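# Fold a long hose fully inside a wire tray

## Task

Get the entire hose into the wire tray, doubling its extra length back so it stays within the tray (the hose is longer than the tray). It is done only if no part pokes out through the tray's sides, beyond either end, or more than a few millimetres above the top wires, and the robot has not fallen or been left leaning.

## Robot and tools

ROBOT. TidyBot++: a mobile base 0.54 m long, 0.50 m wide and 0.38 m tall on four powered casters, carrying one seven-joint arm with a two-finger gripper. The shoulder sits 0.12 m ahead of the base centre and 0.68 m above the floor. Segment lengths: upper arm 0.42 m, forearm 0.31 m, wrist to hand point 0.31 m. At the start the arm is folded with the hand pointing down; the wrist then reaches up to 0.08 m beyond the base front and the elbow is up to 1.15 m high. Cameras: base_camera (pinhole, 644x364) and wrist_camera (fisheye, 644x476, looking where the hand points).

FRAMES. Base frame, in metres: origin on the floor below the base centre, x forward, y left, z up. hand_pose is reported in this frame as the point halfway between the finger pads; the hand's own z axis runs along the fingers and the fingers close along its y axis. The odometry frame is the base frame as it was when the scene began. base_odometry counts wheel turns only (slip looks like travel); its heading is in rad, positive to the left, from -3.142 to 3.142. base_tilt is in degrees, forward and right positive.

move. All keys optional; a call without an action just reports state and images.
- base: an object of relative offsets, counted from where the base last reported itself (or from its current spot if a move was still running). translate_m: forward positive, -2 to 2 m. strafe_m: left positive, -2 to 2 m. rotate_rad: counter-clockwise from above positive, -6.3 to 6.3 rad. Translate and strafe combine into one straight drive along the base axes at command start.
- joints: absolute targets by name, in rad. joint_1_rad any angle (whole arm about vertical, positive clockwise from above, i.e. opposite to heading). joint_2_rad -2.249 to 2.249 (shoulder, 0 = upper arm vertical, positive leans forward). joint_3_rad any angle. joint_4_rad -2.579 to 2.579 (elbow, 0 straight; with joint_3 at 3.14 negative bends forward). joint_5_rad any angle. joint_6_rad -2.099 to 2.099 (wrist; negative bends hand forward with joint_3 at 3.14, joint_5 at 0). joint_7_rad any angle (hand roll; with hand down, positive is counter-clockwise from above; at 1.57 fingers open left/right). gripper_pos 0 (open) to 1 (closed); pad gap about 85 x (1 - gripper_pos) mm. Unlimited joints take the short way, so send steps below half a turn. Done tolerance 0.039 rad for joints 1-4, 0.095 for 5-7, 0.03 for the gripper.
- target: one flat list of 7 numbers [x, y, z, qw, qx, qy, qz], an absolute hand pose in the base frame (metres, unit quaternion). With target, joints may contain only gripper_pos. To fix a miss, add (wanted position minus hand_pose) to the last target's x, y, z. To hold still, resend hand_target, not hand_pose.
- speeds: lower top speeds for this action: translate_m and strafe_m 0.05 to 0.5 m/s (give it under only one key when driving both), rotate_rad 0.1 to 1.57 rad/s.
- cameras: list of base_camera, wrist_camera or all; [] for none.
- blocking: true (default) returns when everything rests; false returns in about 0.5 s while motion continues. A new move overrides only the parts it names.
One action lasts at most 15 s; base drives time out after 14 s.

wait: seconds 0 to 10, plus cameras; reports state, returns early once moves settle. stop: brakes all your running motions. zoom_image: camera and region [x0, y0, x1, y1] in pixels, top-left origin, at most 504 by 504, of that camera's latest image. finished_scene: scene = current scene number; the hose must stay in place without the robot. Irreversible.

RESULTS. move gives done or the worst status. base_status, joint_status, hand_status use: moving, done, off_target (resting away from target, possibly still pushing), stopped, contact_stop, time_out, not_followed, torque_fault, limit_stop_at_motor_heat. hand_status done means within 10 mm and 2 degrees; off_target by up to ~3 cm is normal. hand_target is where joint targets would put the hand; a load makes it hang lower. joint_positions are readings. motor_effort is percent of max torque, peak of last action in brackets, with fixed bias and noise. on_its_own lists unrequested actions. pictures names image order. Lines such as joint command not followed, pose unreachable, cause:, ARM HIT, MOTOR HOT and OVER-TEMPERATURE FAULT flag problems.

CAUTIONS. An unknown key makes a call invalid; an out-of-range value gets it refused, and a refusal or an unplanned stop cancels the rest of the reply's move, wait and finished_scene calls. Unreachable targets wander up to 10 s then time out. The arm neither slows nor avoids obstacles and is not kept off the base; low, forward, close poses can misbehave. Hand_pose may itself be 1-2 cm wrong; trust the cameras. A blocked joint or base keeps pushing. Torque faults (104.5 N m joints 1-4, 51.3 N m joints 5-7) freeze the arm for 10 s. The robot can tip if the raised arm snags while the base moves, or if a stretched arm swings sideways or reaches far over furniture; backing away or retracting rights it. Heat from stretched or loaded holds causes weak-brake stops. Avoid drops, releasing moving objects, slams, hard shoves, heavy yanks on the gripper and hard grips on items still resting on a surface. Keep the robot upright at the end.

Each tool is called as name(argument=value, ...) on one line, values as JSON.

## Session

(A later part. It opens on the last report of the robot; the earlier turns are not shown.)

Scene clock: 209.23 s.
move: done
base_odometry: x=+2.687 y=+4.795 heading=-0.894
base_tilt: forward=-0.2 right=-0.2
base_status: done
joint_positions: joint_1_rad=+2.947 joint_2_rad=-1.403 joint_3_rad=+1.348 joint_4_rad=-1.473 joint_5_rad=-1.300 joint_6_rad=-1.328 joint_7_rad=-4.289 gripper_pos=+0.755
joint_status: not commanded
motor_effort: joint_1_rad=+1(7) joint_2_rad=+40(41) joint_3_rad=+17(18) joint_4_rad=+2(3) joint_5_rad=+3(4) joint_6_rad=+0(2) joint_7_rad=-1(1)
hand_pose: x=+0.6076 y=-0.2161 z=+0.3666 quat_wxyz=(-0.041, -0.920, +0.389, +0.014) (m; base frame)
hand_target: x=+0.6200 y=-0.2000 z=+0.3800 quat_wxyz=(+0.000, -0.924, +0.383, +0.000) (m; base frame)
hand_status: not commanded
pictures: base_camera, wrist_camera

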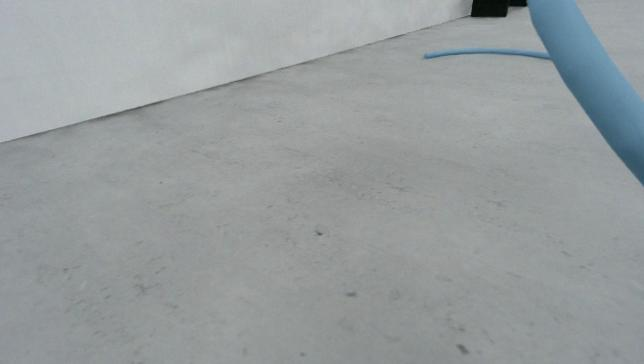

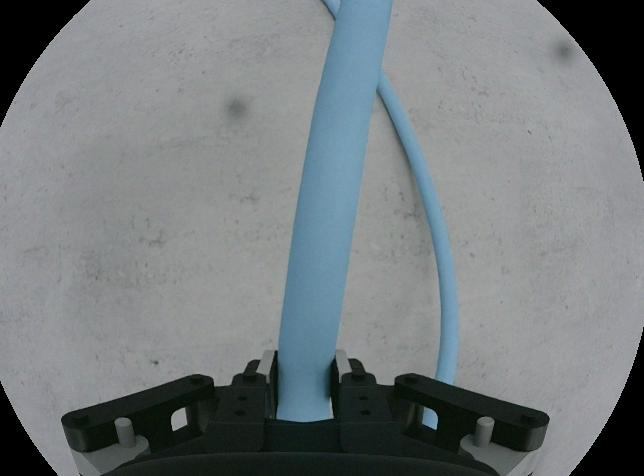

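move(target=[0.64, -0.20, 0.06, 0, 0.9239, -0.3827, 0])

move(joints={"gripper_pos": 0.4})

move(joints={"gripper_pos": 0})

move(target=[0.60, -0.20, 0.45, 0, 0.9239, -0.3827, 0])

Scene clock: 211.30 s.
move: off_target
base_odometry: x=+2.687 y=+4.795 heading=-0.894
base_tilt: forward=-0.2 right=-0.2
base_status: not commanded
joint_positions: joint_1_rad=+3.044 joint_2_rad=-1.967 joint_3_rad=+1.261 joint_4_rad=-1.042 joint_5_rad=-1.693 joint_6_rad=-1.172 joint_7_rad=-4.381 gripper_pos=+0.755
joint_status: not commanded
motor_effort: joint_1_rad=+2(3) joint_2_rad=+39(44) joint_3_rad=+12(17) joint_4_rad=-5(6) joint_5_rad=+2(3) joint_6_rad=-1(1) joint_7_rad=+0(1)
hand_pose: x=+0.6073 y=-0.1919 z=+0.0610 quat_wxyz=(-0.015, -0.940, +0.336, +0.048) (m; base frame)
hand_target: x=+0.6400 y=-0.2000 z=+0.0600 quat_wxyz=(+0.000, -0.924, +0.383, +0.000) (m; base frame)
hand_status: off_target (0.034 m and 8.0 deg from the pose sent, 0.309 m and 5.0 deg at the start)
pictures: base_camera, wrist_camera

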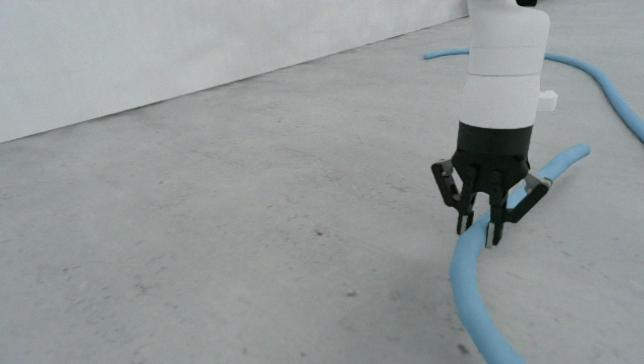

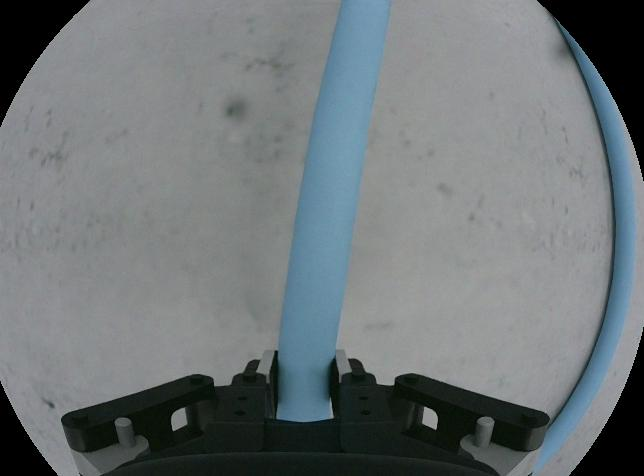

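Scene clock: 212.10 s.
move: done
base_odometry: x=+2.687 y=+4.795 heading=-0.894
base_tilt: forward=-0.2 right=-0.2
base_status: not commanded
joint_positions: joint_1_rad=+3.044 joint_2_rad=-1.967 joint_3_rad=+1.261 joint_4_rad=-1.042 joint_5_rad=-1.696 joint_6_rad=-1.171 joint_7_rad=-4.385 gripper_pos=+0.400
joint_status: all done
motor_effort: joint_1_rad=+2(2) joint_2_rad=+40(40) joint_3_rad=+13(13) joint_4_rad=-5(6) joint_5_rad=+2(2) joint_6_rad=+0(1) joint_7_rad=+0(1)
hand_pose: x=+0.6083 y=-0.1917 z=+0.0609 quat_wxyz=(-0.014, -0.940, +0.339, +0.046) (m; base frame)
hand_target: x=+0.6400 y=-0.2000 z=+0.0600 quat_wxyz=(+0.000, -0.924, +0.383, +0.000) (m; base frame)
hand_status: not commanded
pictures: base_camera, wrist_camera

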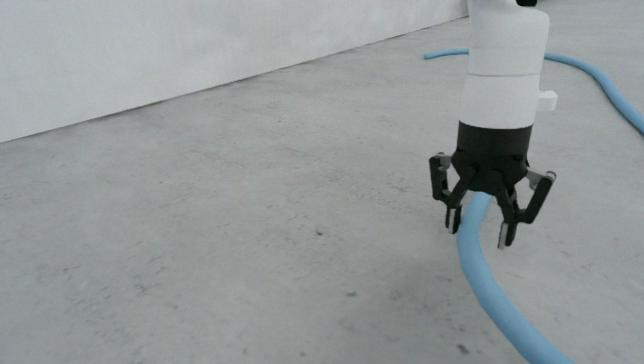

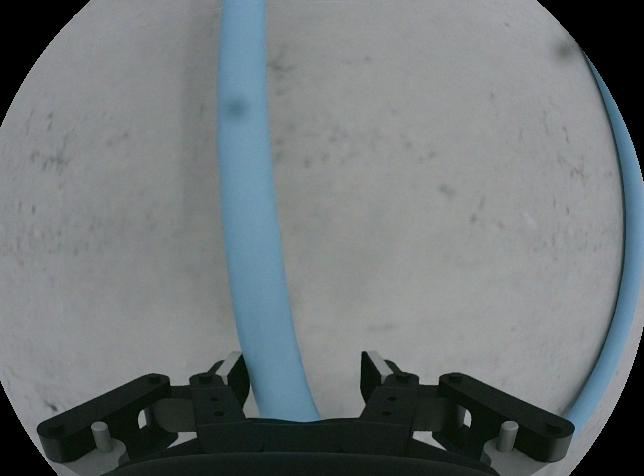

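Scene clock: 212.87 s.
move: done
base_odometry: x=+2.687 y=+4.795 heading=-0.894
base_tilt: forward=-0.2 right=-0.2
base_status: not commanded
joint_positions: joint_1_rad=+3.051 joint_2_rad=-1.967 joint_3_rad=+1.261 joint_4_rad=-1.042 joint_5_rad=-1.696 joint_6_rad=-1.170 joint_7_rad=-4.385 gripper_pos=+0.000
joint_status: all done
motor_effort: joint_1_rad=+1(2) joint_2_rad=+40(40) joint_3_rad=+12(13) joint_4_rad=-4(5) joint_5_rad=+0(1) joint_6_rad=-1(1) joint_7_rad=+1(1)
hand_pose: x=+0.6071 y=-0.1953 z=+0.0609 quat_wxyz=(-0.014, -0.938, +0.342, +0.046) (m; base frame)
hand_target: x=+0.6400 y=-0.2000 z=+0.0600 quat_wxyz=(+0.000, -0.924, +0.383, +0.000) (m; base frame)
hand_status: not commanded
pictures: base_camera, wrist_camera

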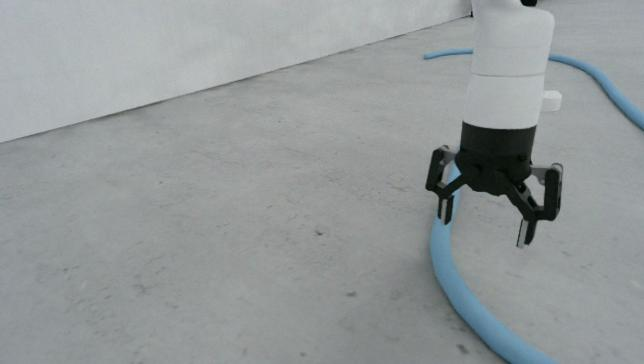

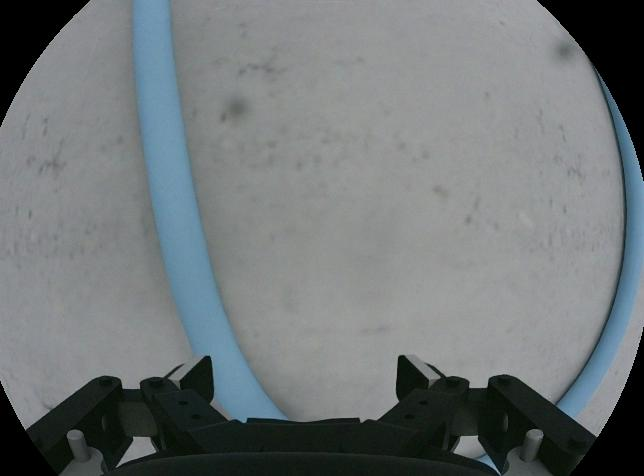

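Scene clock: 214.87 s.
move: off_target
base_odometry: x=+2.687 y=+4.795 heading=-0.894
base_tilt: forward=-0.2 right=-0.2
base_status: not commanded
joint_positions: joint_1_rad=+2.948 joint_2_rad=-1.263 joint_3_rad=+1.386 joint_4_rad=-1.516 joint_5_rad=-1.309 joint_6_rad=-1.359 joint_7_rad=-4.281 gripper_pos=+0.000
joint_status: not commanded
motor_effort: joint_1_rad=+1(1) joint_2_rad=+39(45) joint_3_rad=+15(15) joint_4_rad=+5(5) joint_5_rad=-1(1) joint_6_rad=+0(1) joint_7_rad=+0(1)
hand_pose: x=+0.6290 y=-0.2147 z=+0.4373 quat_wxyz=(+0.000, -0.911, +0.411, -0.040) (m; base frame)
hand_target: x=+0.6000 y=-0.2000 z=+0.4500 quat_wxyz=(+0.000, -0.924, +0.383, +0.000) (m; base frame)
hand_status: off_target (0.035 m and 5.8 deg from the pose sent, 0.389 m and 7.4 deg at the start)
pictures: base_camera, wrist_camera

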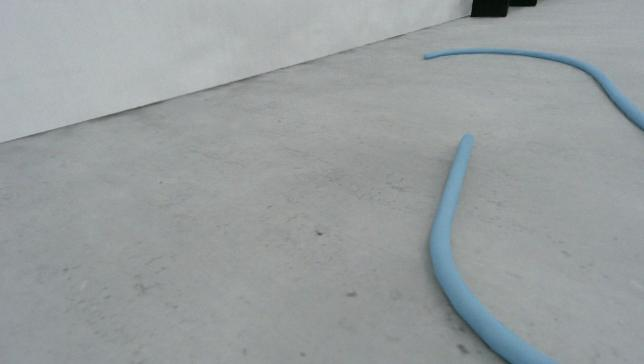

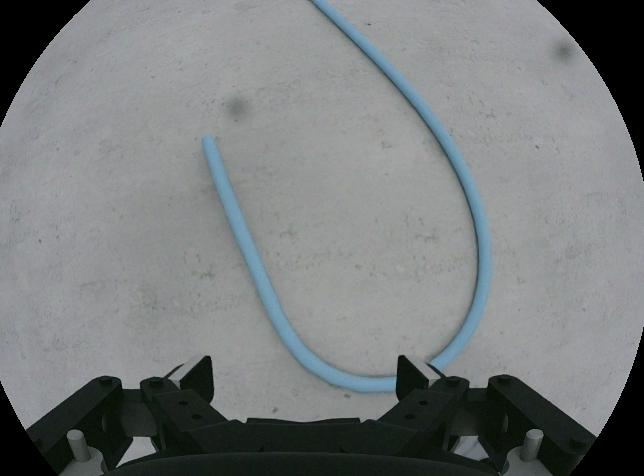

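move(base={"translate_m": 0.13})

move(target=[0.68, -0.18, 0.15, 0, 1, 0, 0])

Scene clock: 217.10 s.
move: done
base_odometry: x=+2.768 y=+4.693 heading=-0.895
base_tilt: forward=-0.2 right=-0.2
base_status: done
joint_positions: joint_1_rad=+2.942 joint_2_rad=-1.262 joint_3_rad=+1.387 joint_4_rad=-1.521 joint_5_rad=-1.302 joint_6_rad=-1.364 joint_7_rad=-4.280 gripper_pos=+0.000
joint_status: not commanded
motor_effort: joint_1_rad=+0(2) joint_2_rad=+38(40) joint_3_rad=+15(16) joint_4_rad=+5(7) joint_5_rad=+0(1) joint_6_rad=+1(1) joint_7_rad=+0(1)
hand_pose: x=+0.6260 y=-0.2114 z=+0.4376 quat_wxyz=(-0.001, -0.912, +0.409, -0.035) (m; base frame)
hand_target: x=+0.6000 y=-0.2000 z=+0.4500 quat_wxyz=(+0.000, -0.924, +0.383, +0.000) (m; base frame)
hand_status: not commanded
pictures: base_camera, wrist_camera

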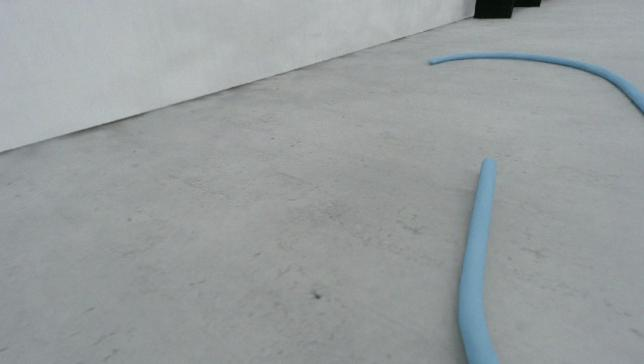

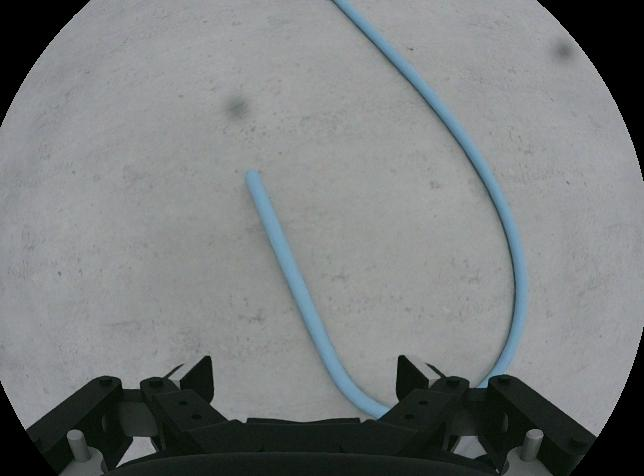

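Scene clock: 219.20 s.
move: off_target
base_odometry: x=+2.768 y=+4.693 heading=-0.895
base_tilt: forward=-0.2 right=-0.2
base_status: not commanded
joint_positions: joint_1_rad=+2.998 joint_2_rad=-1.821 joint_3_rad=+1.301 joint_4_rad=-1.102 joint_5_rad=-1.576 joint_6_rad=-1.277 joint_7_rad=-3.774 gripper_pos=+0.000
joint_status: not commanded
motor_effort: joint_1_rad=+1(1) joint_2_rad=+42(46) joint_3_rad=+13(15) joint_4_rad=-3(6) joint_5_rad=+1(1) joint_6_rad=+0(2) joint_7_rad=+0(1)
hand_pose: x=+0.6389 y=-0.1800 z=+0.1489 quat_wxyz=(-0.005, -0.998, +0.020, +0.057) (m; base frame)
hand_target: x=+0.6800 y=-0.1800 z=+0.1500 quat_wxyz=(+0.000, -1.000, +0.000, +0.000) (m; base frame)
hand_status: off_target (0.041 m and 6.9 deg from the pose sent, 0.294 m and 48.5 deg at the start)
pictures: base_camera, wrist_camera

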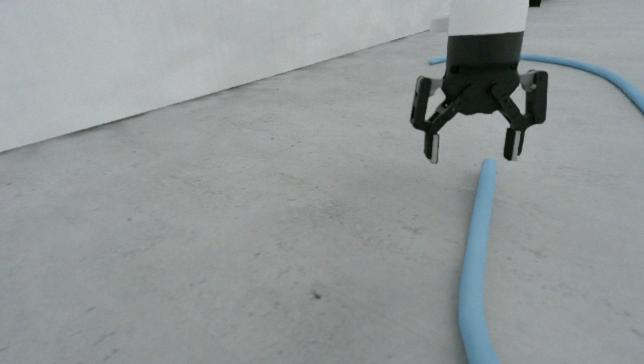

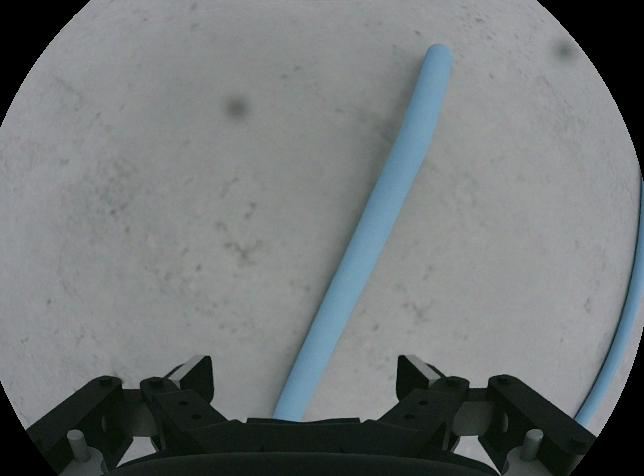

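move(base={"translate_m": 0.13}, target=[0.68, -0.25, 0.15, 0, 0.976, -0.216, 0])

move(target=[0.69, -0.25, 0.1, 0, 0.976, -0.216, 0])

Scene clock: 221.67 s.
move: off_target
base_odometry: x=+2.849 y=+4.592 heading=-0.895
base_tilt: forward=-0.2 right=-0.2
base_status: done
joint_positions: joint_1_rad=+3.363 joint_2_rad=-1.593 joint_3_rad=+0.569 joint_4_rad=-0.980 joint_5_rad=-0.897 joint_6_rad=-0.869 joint_7_rad=-4.218 gripper_pos=+0.000
joint_status: not commanded
motor_effort: joint_1_rad=+0(5) joint_2_rad=+47(47) joint_3_rad=+6(14) joint_4_rad=+7(7) joint_5_rad=+0(1) joint_6_rad=-1(3) joint_7_rad=+1(1)
hand_pose: x=+0.6570 y=-0.2194 z=+0.1321 quat_wxyz=(+0.036, -0.976, +0.215, +0.029) (m; base frame)
hand_target: x=+0.6800 y=-0.2500 z=+0.1500 quat_wxyz=(+0.000, -0.976, +0.216, +0.000) (m; base frame)
hand_status: off_target (0.042 m and 5.3 deg from the pose sent, 0.081 m and 23.6 deg at the start)
pictures: base_camera, wrist_camera

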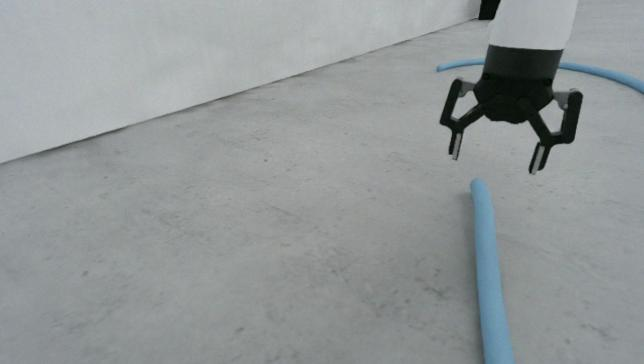

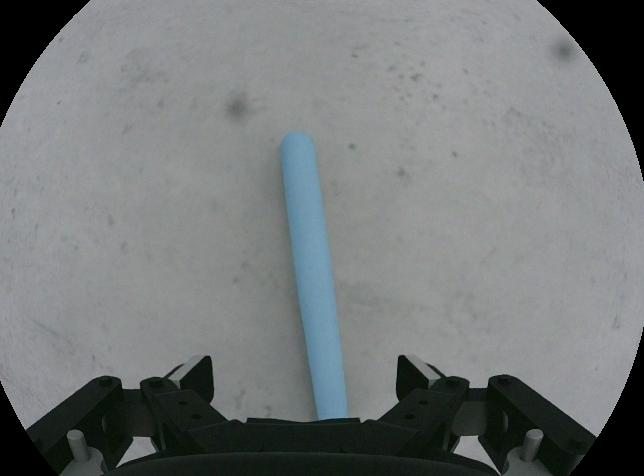

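Scene clock: 223.13 s.
move: off_target
base_odometry: x=+2.849 y=+4.592 heading=-0.895
base_tilt: forward=-0.2 right=-0.2
base_status: not commanded
joint_positions: joint_1_rad=+3.363 joint_2_rad=-1.727 joint_3_rad=+0.669 joint_4_rad=-0.800 joint_5_rad=-0.898 joint_6_rad=-0.869 joint_7_rad=-4.252 gripper_pos=+0.000
joint_status: not commanded
motor_effort: joint_1_rad=+0(1) joint_2_rad=+47(50) joint_3_rad=+6(7) joint_4_rad=+7(8) joint_5_rad=+0(1) joint_6_rad=-1(1) joint_7_rad=+0(1)
hand_pose: x=+0.6657 y=-0.2515 z=+0.0889 quat_wxyz=(-0.011, -0.984, +0.178, +0.024) (m; base frame)
hand_target: x=+0.6900 y=-0.2500 z=+0.1000 quat_wxyz=(+0.000, -0.976, +0.216, +0.000) (m; base frame)
hand_status: off_target (0.027 m and 5.4 deg from the pose sent, 0.055 m and 5.3 deg at the start)
pictures: base_camera, wrist_camera

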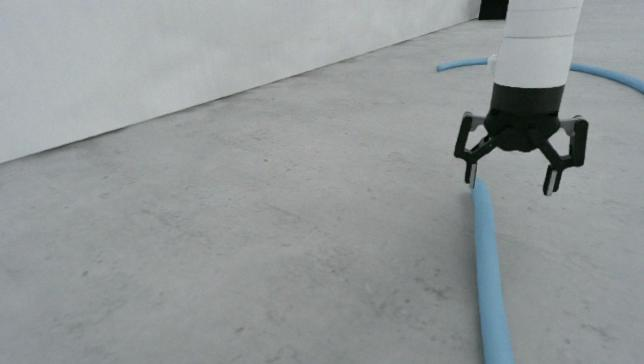

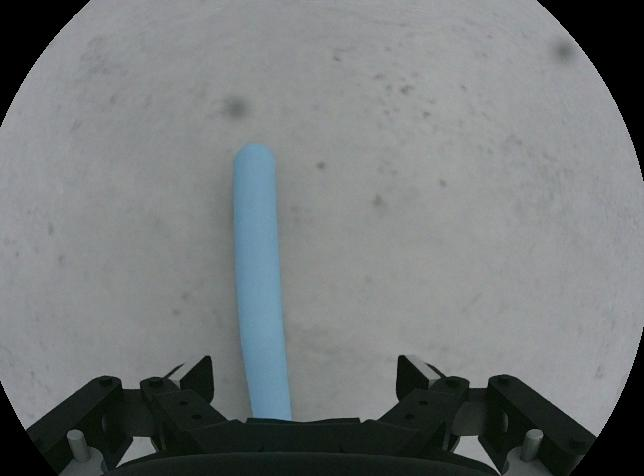

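move(target=[0.695, -0.215, 0.035, 0, 0.976, -0.216, 0])

move(joints={"gripper_pos": 0.87})

move(target=[0.62, -0.2, 0.42, 0, 0.9239, -0.3827, 0])

Scene clock: 224.63 s.
move: off_target
base_odometry: x=+2.849 y=+4.592 heading=-0.895
base_tilt: forward=-0.2 right=-0.2
base_status: not commanded
joint_positions: joint_1_rad=+3.323 joint_2_rad=-1.904 joint_3_rad=+0.818 joint_4_rad=-0.631 joint_5_rad=-1.031 joint_6_rad=-0.869 joint_7_rad=-4.348 gripper_pos=+0.000
joint_status: not commanded
motor_effort: joint_1_rad=+0(2) joint_2_rad=+46(49) joint_3_rad=+6(7) joint_4_rad=+5(7) joint_5_rad=+0(1) joint_6_rad=-1(1) joint_7_rad=+0(1)
hand_pose: x=+0.6664 y=-0.2363 z=+0.0220 quat_wxyz=(-0.030, -0.984, +0.176, +0.020) (m; base frame)
hand_target: x=+0.6950 y=-0.2150 z=+0.0350 quat_wxyz=(+0.000, -0.976, +0.216, +0.000) (m; base frame)
hand_status: off_target (0.038 m and 6.3 deg from the pose sent, 0.071 m and 5.4 deg at the start)
pictures: base_camera, wrist_camera

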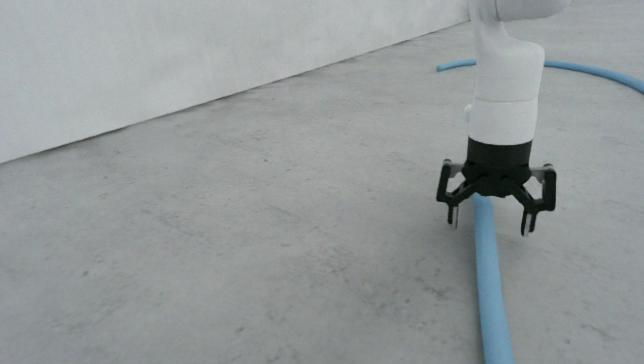

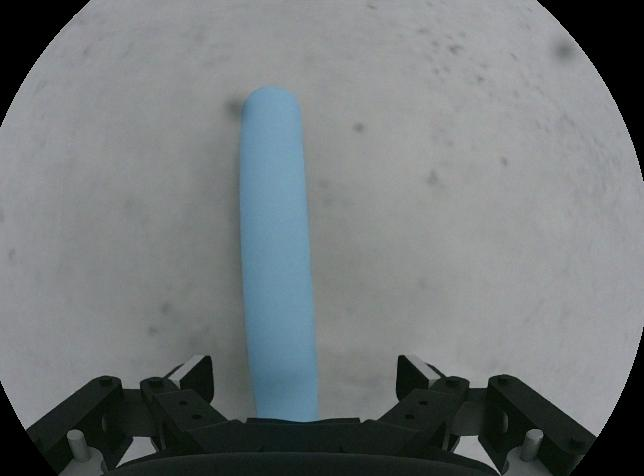

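Scene clock: 225.67 s.
move: off_target
base_odometry: x=+2.849 y=+4.592 heading=-0.895
base_tilt: forward=-0.2 right=-0.2
base_status: not commanded
joint_positions: joint_1_rad=+3.322 joint_2_rad=-1.897 joint_3_rad=+0.818 joint_4_rad=-0.626 joint_5_rad=-1.035 joint_6_rad=-0.871 joint_7_rad=-4.348 gripper_pos=+0.745
joint_status: gripper_pos off_target (ended at +0.745, target +0.870)
motor_effort: joint_1_rad=+1(2) joint_2_rad=+44(46) joint_3_rad=+6(7) joint_4_rad=+5(5) joint_5_rad=+0(1) joint_6_rad=+1(2) joint_7_rad=+0(1)
hand_pose: x=+0.6736 y=-0.2349 z=+0.0263 quat_wxyz=(-0.028, -0.984, +0.176, +0.014) (m; base frame)
hand_target: x=+0.6950 y=-0.2150 z=+0.0350 quat_wxyz=(+0.000, -0.976, +0.216, +0.000) (m; base frame)
hand_status: not commanded
pictures: base_camera, wrist_camera

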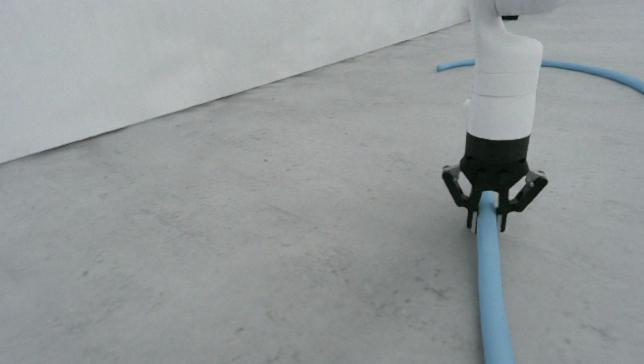

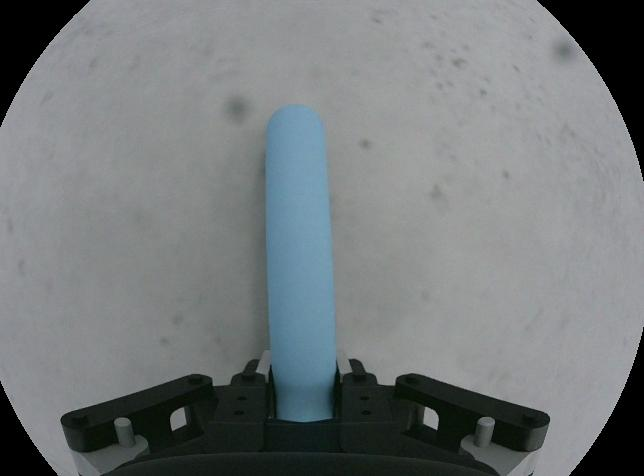

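Scene clock: 227.83 s.
move: off_target
base_odometry: x=+2.849 y=+4.592 heading=-0.895
base_tilt: forward=-0.2 right=-0.2
base_status: not commanded
joint_positions: joint_1_rad=+2.959 joint_2_rad=-1.339 joint_3_rad=+1.369 joint_4_rad=-1.450 joint_5_rad=-1.223 joint_6_rad=-1.343 joint_7_rad=-4.314 gripper_pos=+0.745
joint_status: not commanded
motor_effort: joint_1_rad=+0(2) joint_2_rad=+40(49) joint_3_rad=+16(16) joint_4_rad=+3(6) joint_5_rad=+2(3) joint_6_rad=-1(2) joint_7_rad=+0(1)
hand_pose: x=+0.6092 y=-0.2299 z=+0.4046 quat_wxyz=(-0.053, -0.918, +0.392, +0.011) (m; base frame)
hand_target: x=+0.6200 y=-0.2000 z=+0.4200 quat_wxyz=(+0.000, -0.924, +0.383, +0.000) (m; base frame)
hand_status: off_target (0.035 m and 6.3 deg from the pose sent, 0.399 m and 25.0 deg at the start)
pictures: base_camera, wrist_camera

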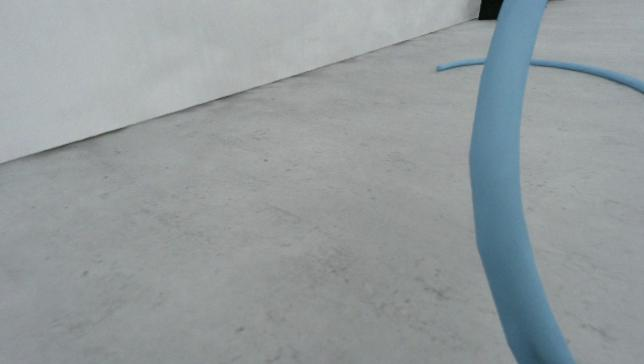

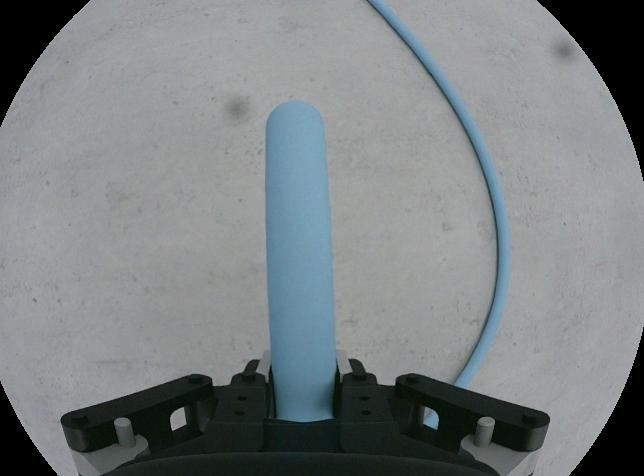

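move(base={"rotate_rad": 1.1})

move(base={"translate_m": -1.2}, speeds={"translate_m": 0.35})

move(base={"strafe_m": -1.0}, speeds={"strafe_m": 0.35})

Scene clock: 230.23 s.
move: done
base_odometry: x=+2.849 y=+4.592 heading=+0.204
base_tilt: forward=-0.2 right=-0.2
base_status: done
joint_positions: joint_1_rad=+2.942 joint_2_rad=-1.339 joint_3_rad=+1.378 joint_4_rad=-1.454 joint_5_rad=-1.227 joint_6_rad=-1.350 joint_7_rad=-4.311 gripper_pos=+0.745
joint_status: not commanded
motor_effort: joint_1_rad=+0(7) joint_2_rad=+41(41) joint_3_rad=+15(17) joint_4_rad=+3(4) joint_5_rad=+1(3) joint_6_rad=-2(3) joint_7_rad=-1(1)
hand_pose: x=+0.6116 y=-0.2225 z=+0.4070 quat_wxyz=(-0.052, -0.921, +0.386, +0.010) (m; base frame)
hand_target: x=+0.6200 y=-0.2000 z=+0.4200 quat_wxyz=(+0.000, -0.924, +0.383, +0.000) (m; base frame)
hand_status: not commanded
pictures: base_camera, wrist_camera

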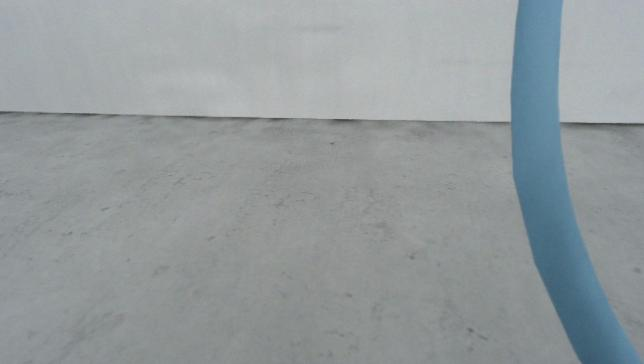

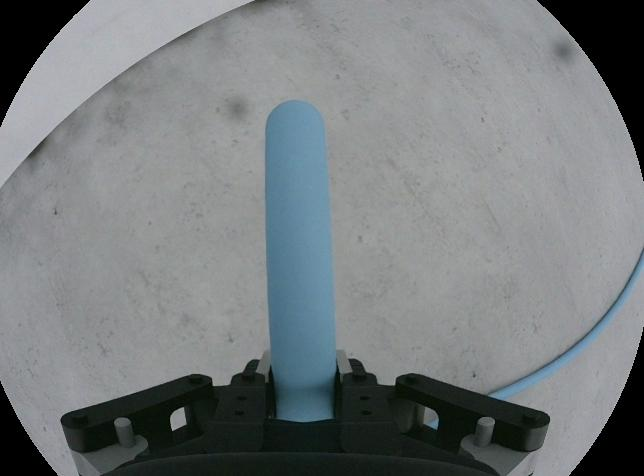

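Scene clock: 234.73 s.
move: done
base_odometry: x=+1.674 y=+4.349 heading=+0.205
base_tilt: forward=-0.2 right=-0.2
base_status: done
joint_positions: joint_1_rad=+2.942 joint_2_rad=-1.333 joint_3_rad=+1.379 joint_4_rad=-1.456 joint_5_rad=-1.231 joint_6_rad=-1.352 joint_7_rad=-4.311 gripper_pos=+0.745
joint_status: not commanded
motor_effort: joint_1_rad=+1(2) joint_2_rad=+39(42) joint_3_rad=+16(16) joint_4_rad=+2(4) joint_5_rad=+3(3) joint_6_rad=+0(3) joint_7_rad=+0(1)
hand_pose: x=+0.6136 y=-0.2212 z=+0.4095 quat_wxyz=(-0.048, -0.921, +0.388, +0.007) (m; base frame)
hand_target: x=+0.6200 y=-0.2000 z=+0.4200 quat_wxyz=(+0.000, -0.924, +0.383, +0.000) (m; base frame)
hand_status: not commanded
pictures: base_camera, wrist_camera

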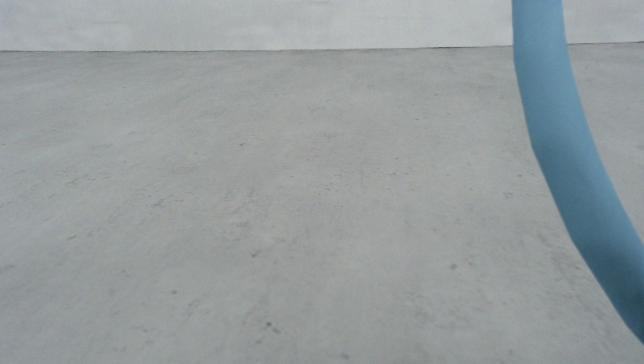

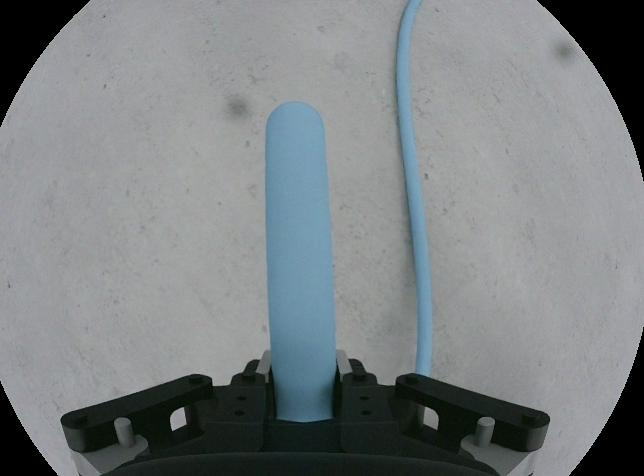

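Scene clock: 238.63 s.
move: done
base_odometry: x=+1.878 y=+3.369 heading=+0.205
base_tilt: forward=-0.2 right=-0.2
base_status: done
joint_positions: joint_1_rad=+2.945 joint_2_rad=-1.333 joint_3_rad=+1.379 joint_4_rad=-1.456 joint_5_rad=-1.233 joint_6_rad=-1.366 joint_7_rad=-4.311 gripper_pos=+0.745
joint_status: not commanded
motor_effort: joint_1_rad=+1(5) joint_2_rad=+39(39) joint_3_rad=+17(17) joint_4_rad=+4(4) joint_5_rad=+3(3) joint_6_rad=+1(2) joint_7_rad=+1(2)
hand_pose: x=+0.6119 y=-0.2183 z=+0.4093 quat_wxyz=(-0.043, -0.920, +0.389, +0.011) (m; base frame)
hand_target: x=+0.6200 y=-0.2000 z=+0.4200 quat_wxyz=(+0.000, -0.924, +0.383, +0.000) (m; base frame)
hand_status: not commanded
pictures: base_camera, wrist_camera

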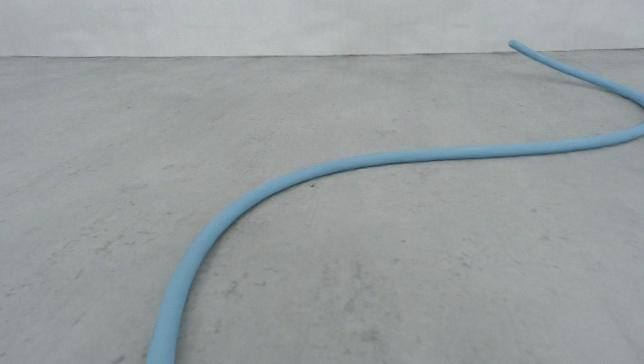

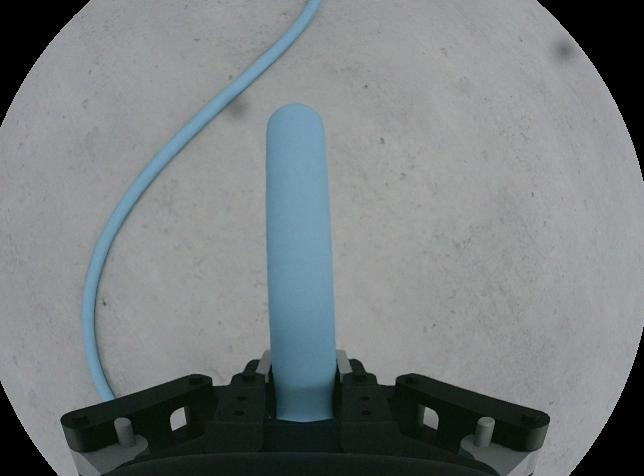

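move(base={"strafe_m": -1.7}, speeds={"strafe_m": 0.35})

Scene clock: 244.60 s.
move: done
base_odometry: x=+2.223 y=+1.705 heading=+0.204
base_tilt: forward=-0.2 right=-0.2
base_status: done
joint_positions: joint_1_rad=+2.944 joint_2_rad=-1.333 joint_3_rad=+1.379 joint_4_rad=-1.457 joint_5_rad=-1.235 joint_6_rad=-1.369 joint_7_rad=-4.311 gripper_pos=+0.745
joint_status: not commanded
motor_effort: joint_1_rad=+2(4) joint_2_rad=+40(40) joint_3_rad=+17(18) joint_4_rad=+4(5) joint_5_rad=+3(4) joint_6_rad=+1(2) joint_7_rad=+1(2)
hand_pose: x=+0.6119 y=-0.2170 z=+0.4092 quat_wxyz=(-0.041, -0.920, +0.390, +0.011) (m; base frame)
hand_target: x=+0.6200 y=-0.2000 z=+0.4200 quat_wxyz=(+0.000, -0.924, +0.383, +0.000) (m; base frame)
hand_status: not commanded
pictures: base_camera, wrist_camera

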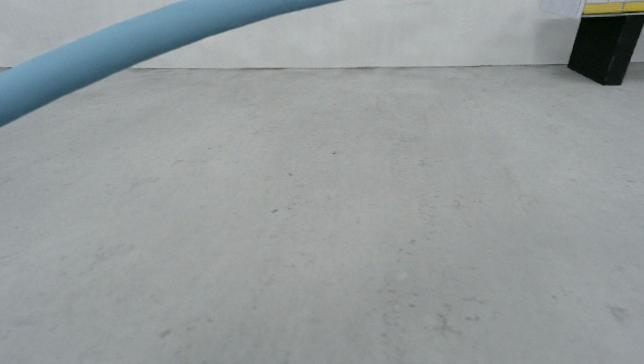

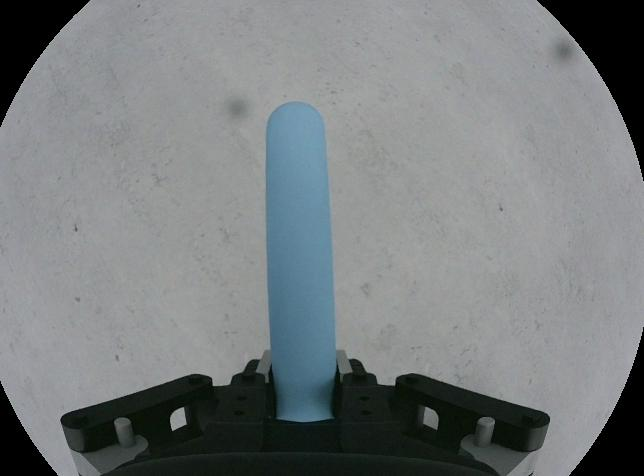

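move(target=[0.66, -0.1, 0.48, 0, 0.7071, -0.7071, 0])

move(base={"translate_m": 0.9}, speeds={"translate_m": 0.3})

Scene clock: 246.43 s.
move: off_target
base_odometry: x=+2.223 y=+1.705 heading=+0.204
base_tilt: forward=-0.2 right=-0.2
base_status: not commanded
joint_positions: joint_1_rad=+2.757 joint_2_rad=-1.274 joint_3_rad=+1.440 joint_4_rad=-1.417 joint_5_rad=-1.235 joint_6_rad=-1.462 joint_7_rad=-5.236 gripper_pos=+0.745
joint_status: not commanded
motor_effort: joint_1_rad=+2(4) joint_2_rad=+41(41) joint_3_rad=+16(17) joint_4_rad=+4(5) joint_5_rad=+2(3) joint_6_rad=+0(1) joint_7_rad=+0(1)
hand_pose: x=+0.6593 y=-0.1109 z=+0.4571 quat_wxyz=(-0.014, -0.724, +0.690, -0.012) (m; base frame)
hand_target: x=+0.6600 y=-0.1000 z=+0.4800 quat_wxyz=(+0.000, -0.707, +0.707, +0.000) (m; base frame)
hand_status: off_target (0.025 m and 3.5 deg from the pose sent, 0.145 m and 44.4 deg at the start)
pictures: base_camera, wrist_camera

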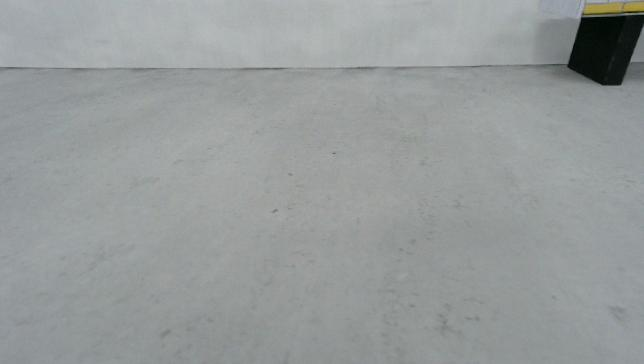

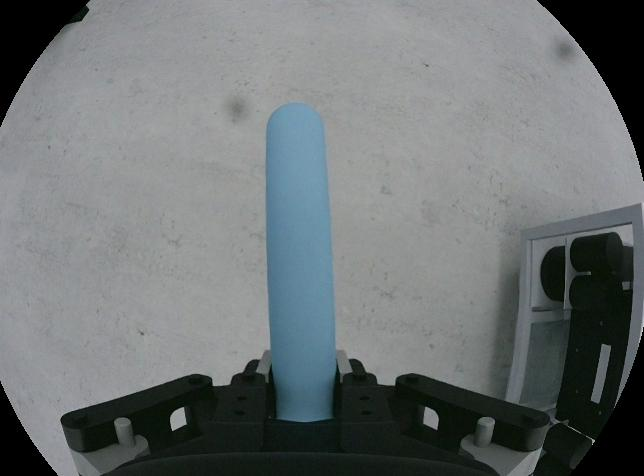

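Scene clock: 250.40 s.
move: done
base_odometry: x=+3.105 y=+1.887 heading=+0.204
base_tilt: forward=-0.2 right=-0.2
base_status: done
joint_positions: joint_1_rad=+2.757 joint_2_rad=-1.274 joint_3_rad=+1.441 joint_4_rad=-1.415 joint_5_rad=-1.235 joint_6_rad=-1.467 joint_7_rad=-5.237 gripper_pos=+0.745
joint_status: not commanded
motor_effort: joint_1_rad=+2(2) joint_2_rad=+41(43) joint_3_rad=+17(17) joint_4_rad=+5(6) joint_5_rad=+1(2) joint_6_rad=+0(1) joint_7_rad=+0(1)
hand_pose: x=+0.6590 y=-0.1094 z=+0.4575 quat_wxyz=(-0.014, -0.724, +0.690, -0.010) (m; base frame)
hand_target: x=+0.6600 y=-0.1000 z=+0.4800 quat_wxyz=(+0.000, -0.707, +0.707, +0.000) (m; base frame)
hand_status: not commanded
pictures: base_camera, wrist_camera

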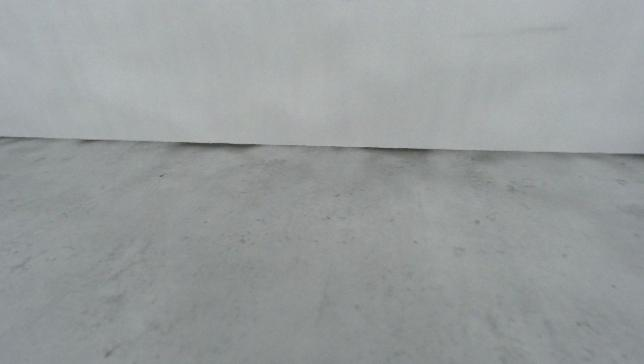

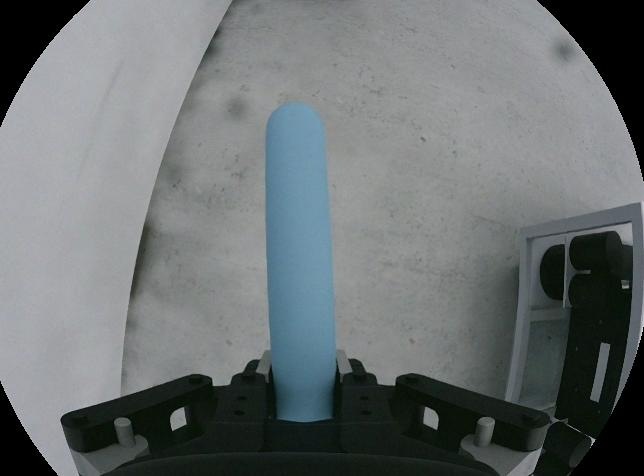

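move(base={"rotate_rad": -0.05})

move(base={"strafe_m": -0.6}, speeds={"strafe_m": 0.3})

Scene clock: 251.53 s.
move: done
base_odometry: x=+3.105 y=+1.887 heading=+0.154
base_tilt: forward=-0.2 right=-0.2
base_status: done
joint_positions: joint_1_rad=+2.759 joint_2_rad=-1.274 joint_3_rad=+1.444 joint_4_rad=-1.415 joint_5_rad=-1.235 joint_6_rad=-1.472 joint_7_rad=-5.237 gripper_pos=+0.745
joint_status: not commanded
motor_effort: joint_1_rad=+2(5) joint_2_rad=+41(42) joint_3_rad=+16(18) joint_4_rad=+5(6) joint_5_rad=+1(1) joint_6_rad=+0(2) joint_7_rad=+0(1)
hand_pose: x=+0.6582 y=-0.1104 z=+0.4585 quat_wxyz=(-0.014, -0.723, +0.691, -0.010) (m; base frame)
hand_target: x=+0.6600 y=-0.1000 z=+0.4800 quat_wxyz=(+0.000, -0.707, +0.707, +0.000) (m; base frame)
hand_status: not commanded
pictures: base_camera, wrist_camera

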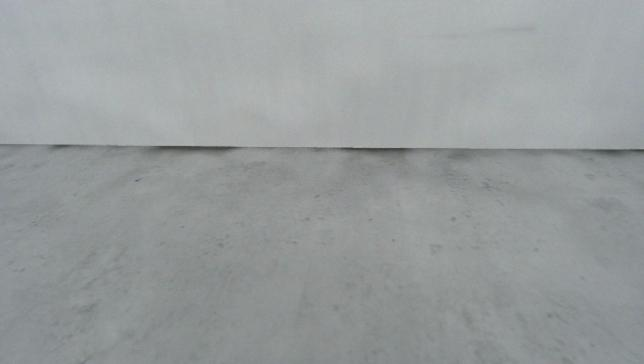

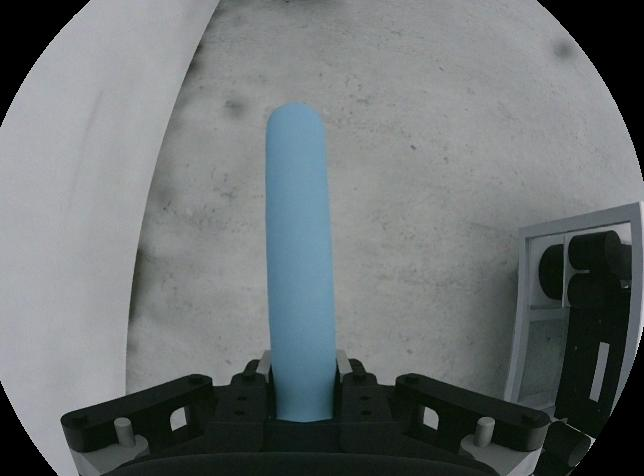

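Scene clock: 254.50 s.
move: done
base_odometry: x=+3.197 y=+1.294 heading=+0.154
base_tilt: forward=-0.2 right=-0.2
base_status: done
joint_positions: joint_1_rad=+2.755 joint_2_rad=-1.274 joint_3_rad=+1.444 joint_4_rad=-1.415 joint_5_rad=-1.235 joint_6_rad=-1.474 joint_7_rad=-5.237 gripper_pos=+0.745
joint_status: not commanded
motor_effort: joint_1_rad=+1(6) joint_2_rad=+42(43) joint_3_rad=+17(18) joint_4_rad=+5(6) joint_5_rad=+1(1) joint_6_rad=+1(2) joint_7_rad=+0(1)
hand_pose: x=+0.6584 y=-0.1072 z=+0.4585 quat_wxyz=(-0.013, -0.725, +0.689, -0.008) (m; base frame)
hand_target: x=+0.6600 y=-0.1000 z=+0.4800 quat_wxyz=(+0.000, -0.707, +0.707, +0.000) (m; base frame)
hand_status: not commanded
pictures: base_camera, wrist_camera

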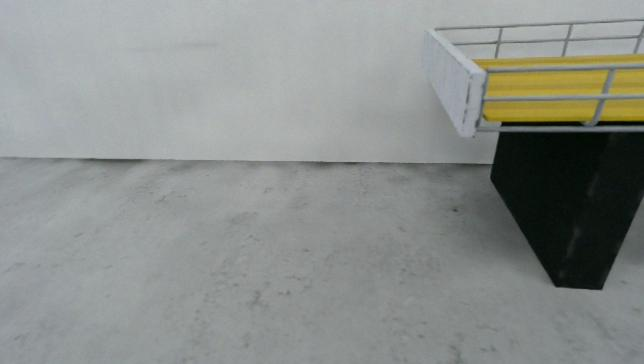

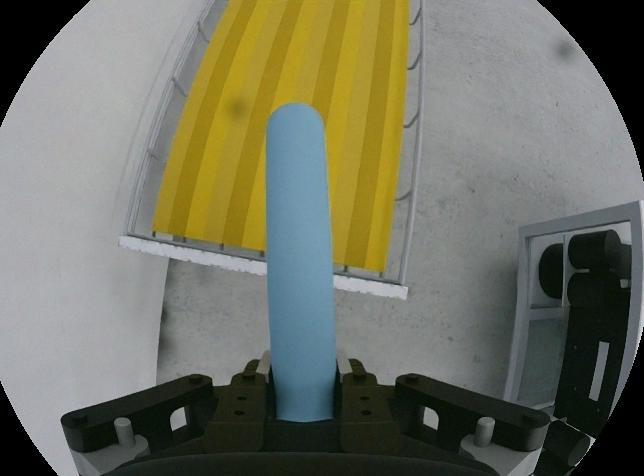

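move(base={"strafe_m": -1.1}, speeds={"strafe_m": 0.25})

Scene clock: 259.90 s.
move: done
base_odometry: x=+3.367 y=+0.207 heading=+0.155
base_tilt: forward=-0.2 right=-0.2
base_status: done
joint_positions: joint_1_rad=+2.754 joint_2_rad=-1.274 joint_3_rad=+1.444 joint_4_rad=-1.415 joint_5_rad=-1.235 joint_6_rad=-1.476 joint_7_rad=-5.237 gripper_pos=+0.745
joint_status: not commanded
motor_effort: joint_1_rad=+2(6) joint_2_rad=+41(43) joint_3_rad=+17(18) joint_4_rad=+5(6) joint_5_rad=+1(1) joint_6_rad=+0(2) joint_7_rad=+0(1)
hand_pose: x=+0.6581 y=-0.1063 z=+0.4585 quat_wxyz=(-0.013, -0.725, +0.689, -0.008) (m; base frame)
hand_target: x=+0.6600 y=-0.1000 z=+0.4800 quat_wxyz=(+0.000, -0.707, +0.707, +0.000) (m; base frame)
hand_status: not commanded
pictures: base_camera, wrist_camera

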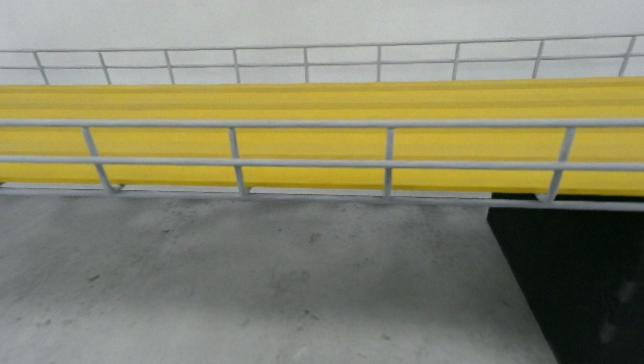

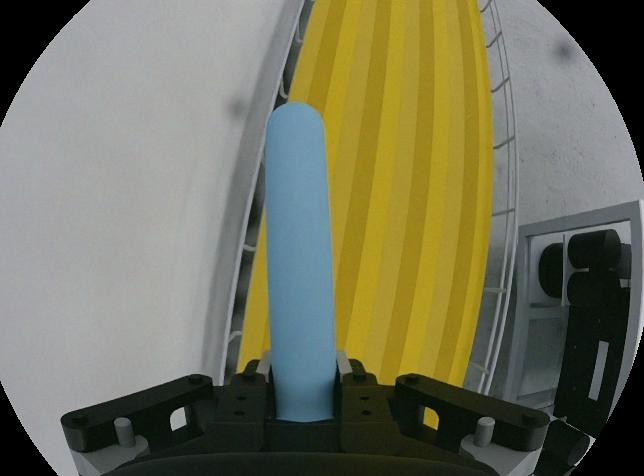

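move(base={"strafe_m": -0.7, "translate_m": -0.12, "rotate_rad": 0.05}, speeds={"strafe_m": 0.2})

Scene clock: 264.33 s.
move: done
base_odometry: x=+3.356 y=-0.503 heading=+0.205
base_tilt: forward=-0.2 right=-0.2
base_status: done
joint_positions: joint_1_rad=+2.750 joint_2_rad=-1.274 joint_3_rad=+1.446 joint_4_rad=-1.413 joint_5_rad=-1.235 joint_6_rad=-1.481 joint_7_rad=-5.237 gripper_pos=+0.745
joint_status: not commanded
motor_effort: joint_1_rad=+2(8) joint_2_rad=+41(43) joint_3_rad=+17(18) joint_4_rad=+5(6) joint_5_rad=+1(2) joint_6_rad=+0(2) joint_7_rad=+0(1)
hand_pose: x=+0.6585 y=-0.1034 z=+0.4591 quat_wxyz=(-0.013, -0.727, +0.687, -0.006) (m; base frame)
hand_target: x=+0.6600 y=-0.1000 z=+0.4800 quat_wxyz=(+0.000, -0.707, +0.707, +0.000) (m; base frame)
hand_status: not commanded
pictures: base_camera, wrist_camera

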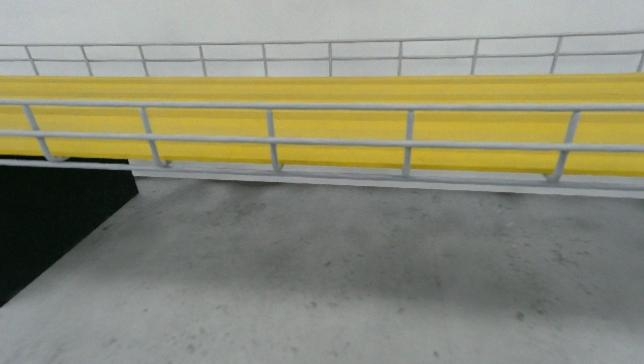

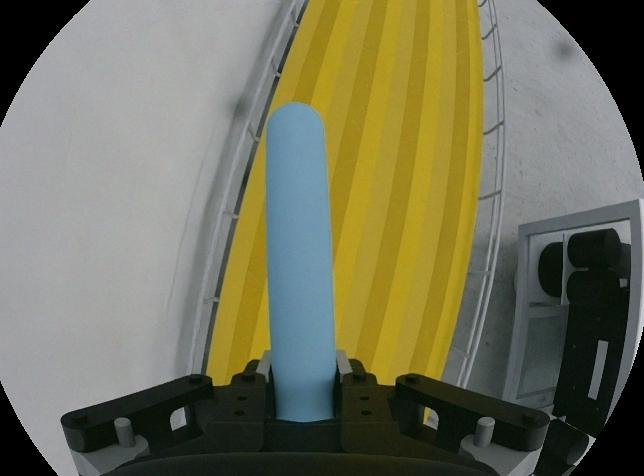

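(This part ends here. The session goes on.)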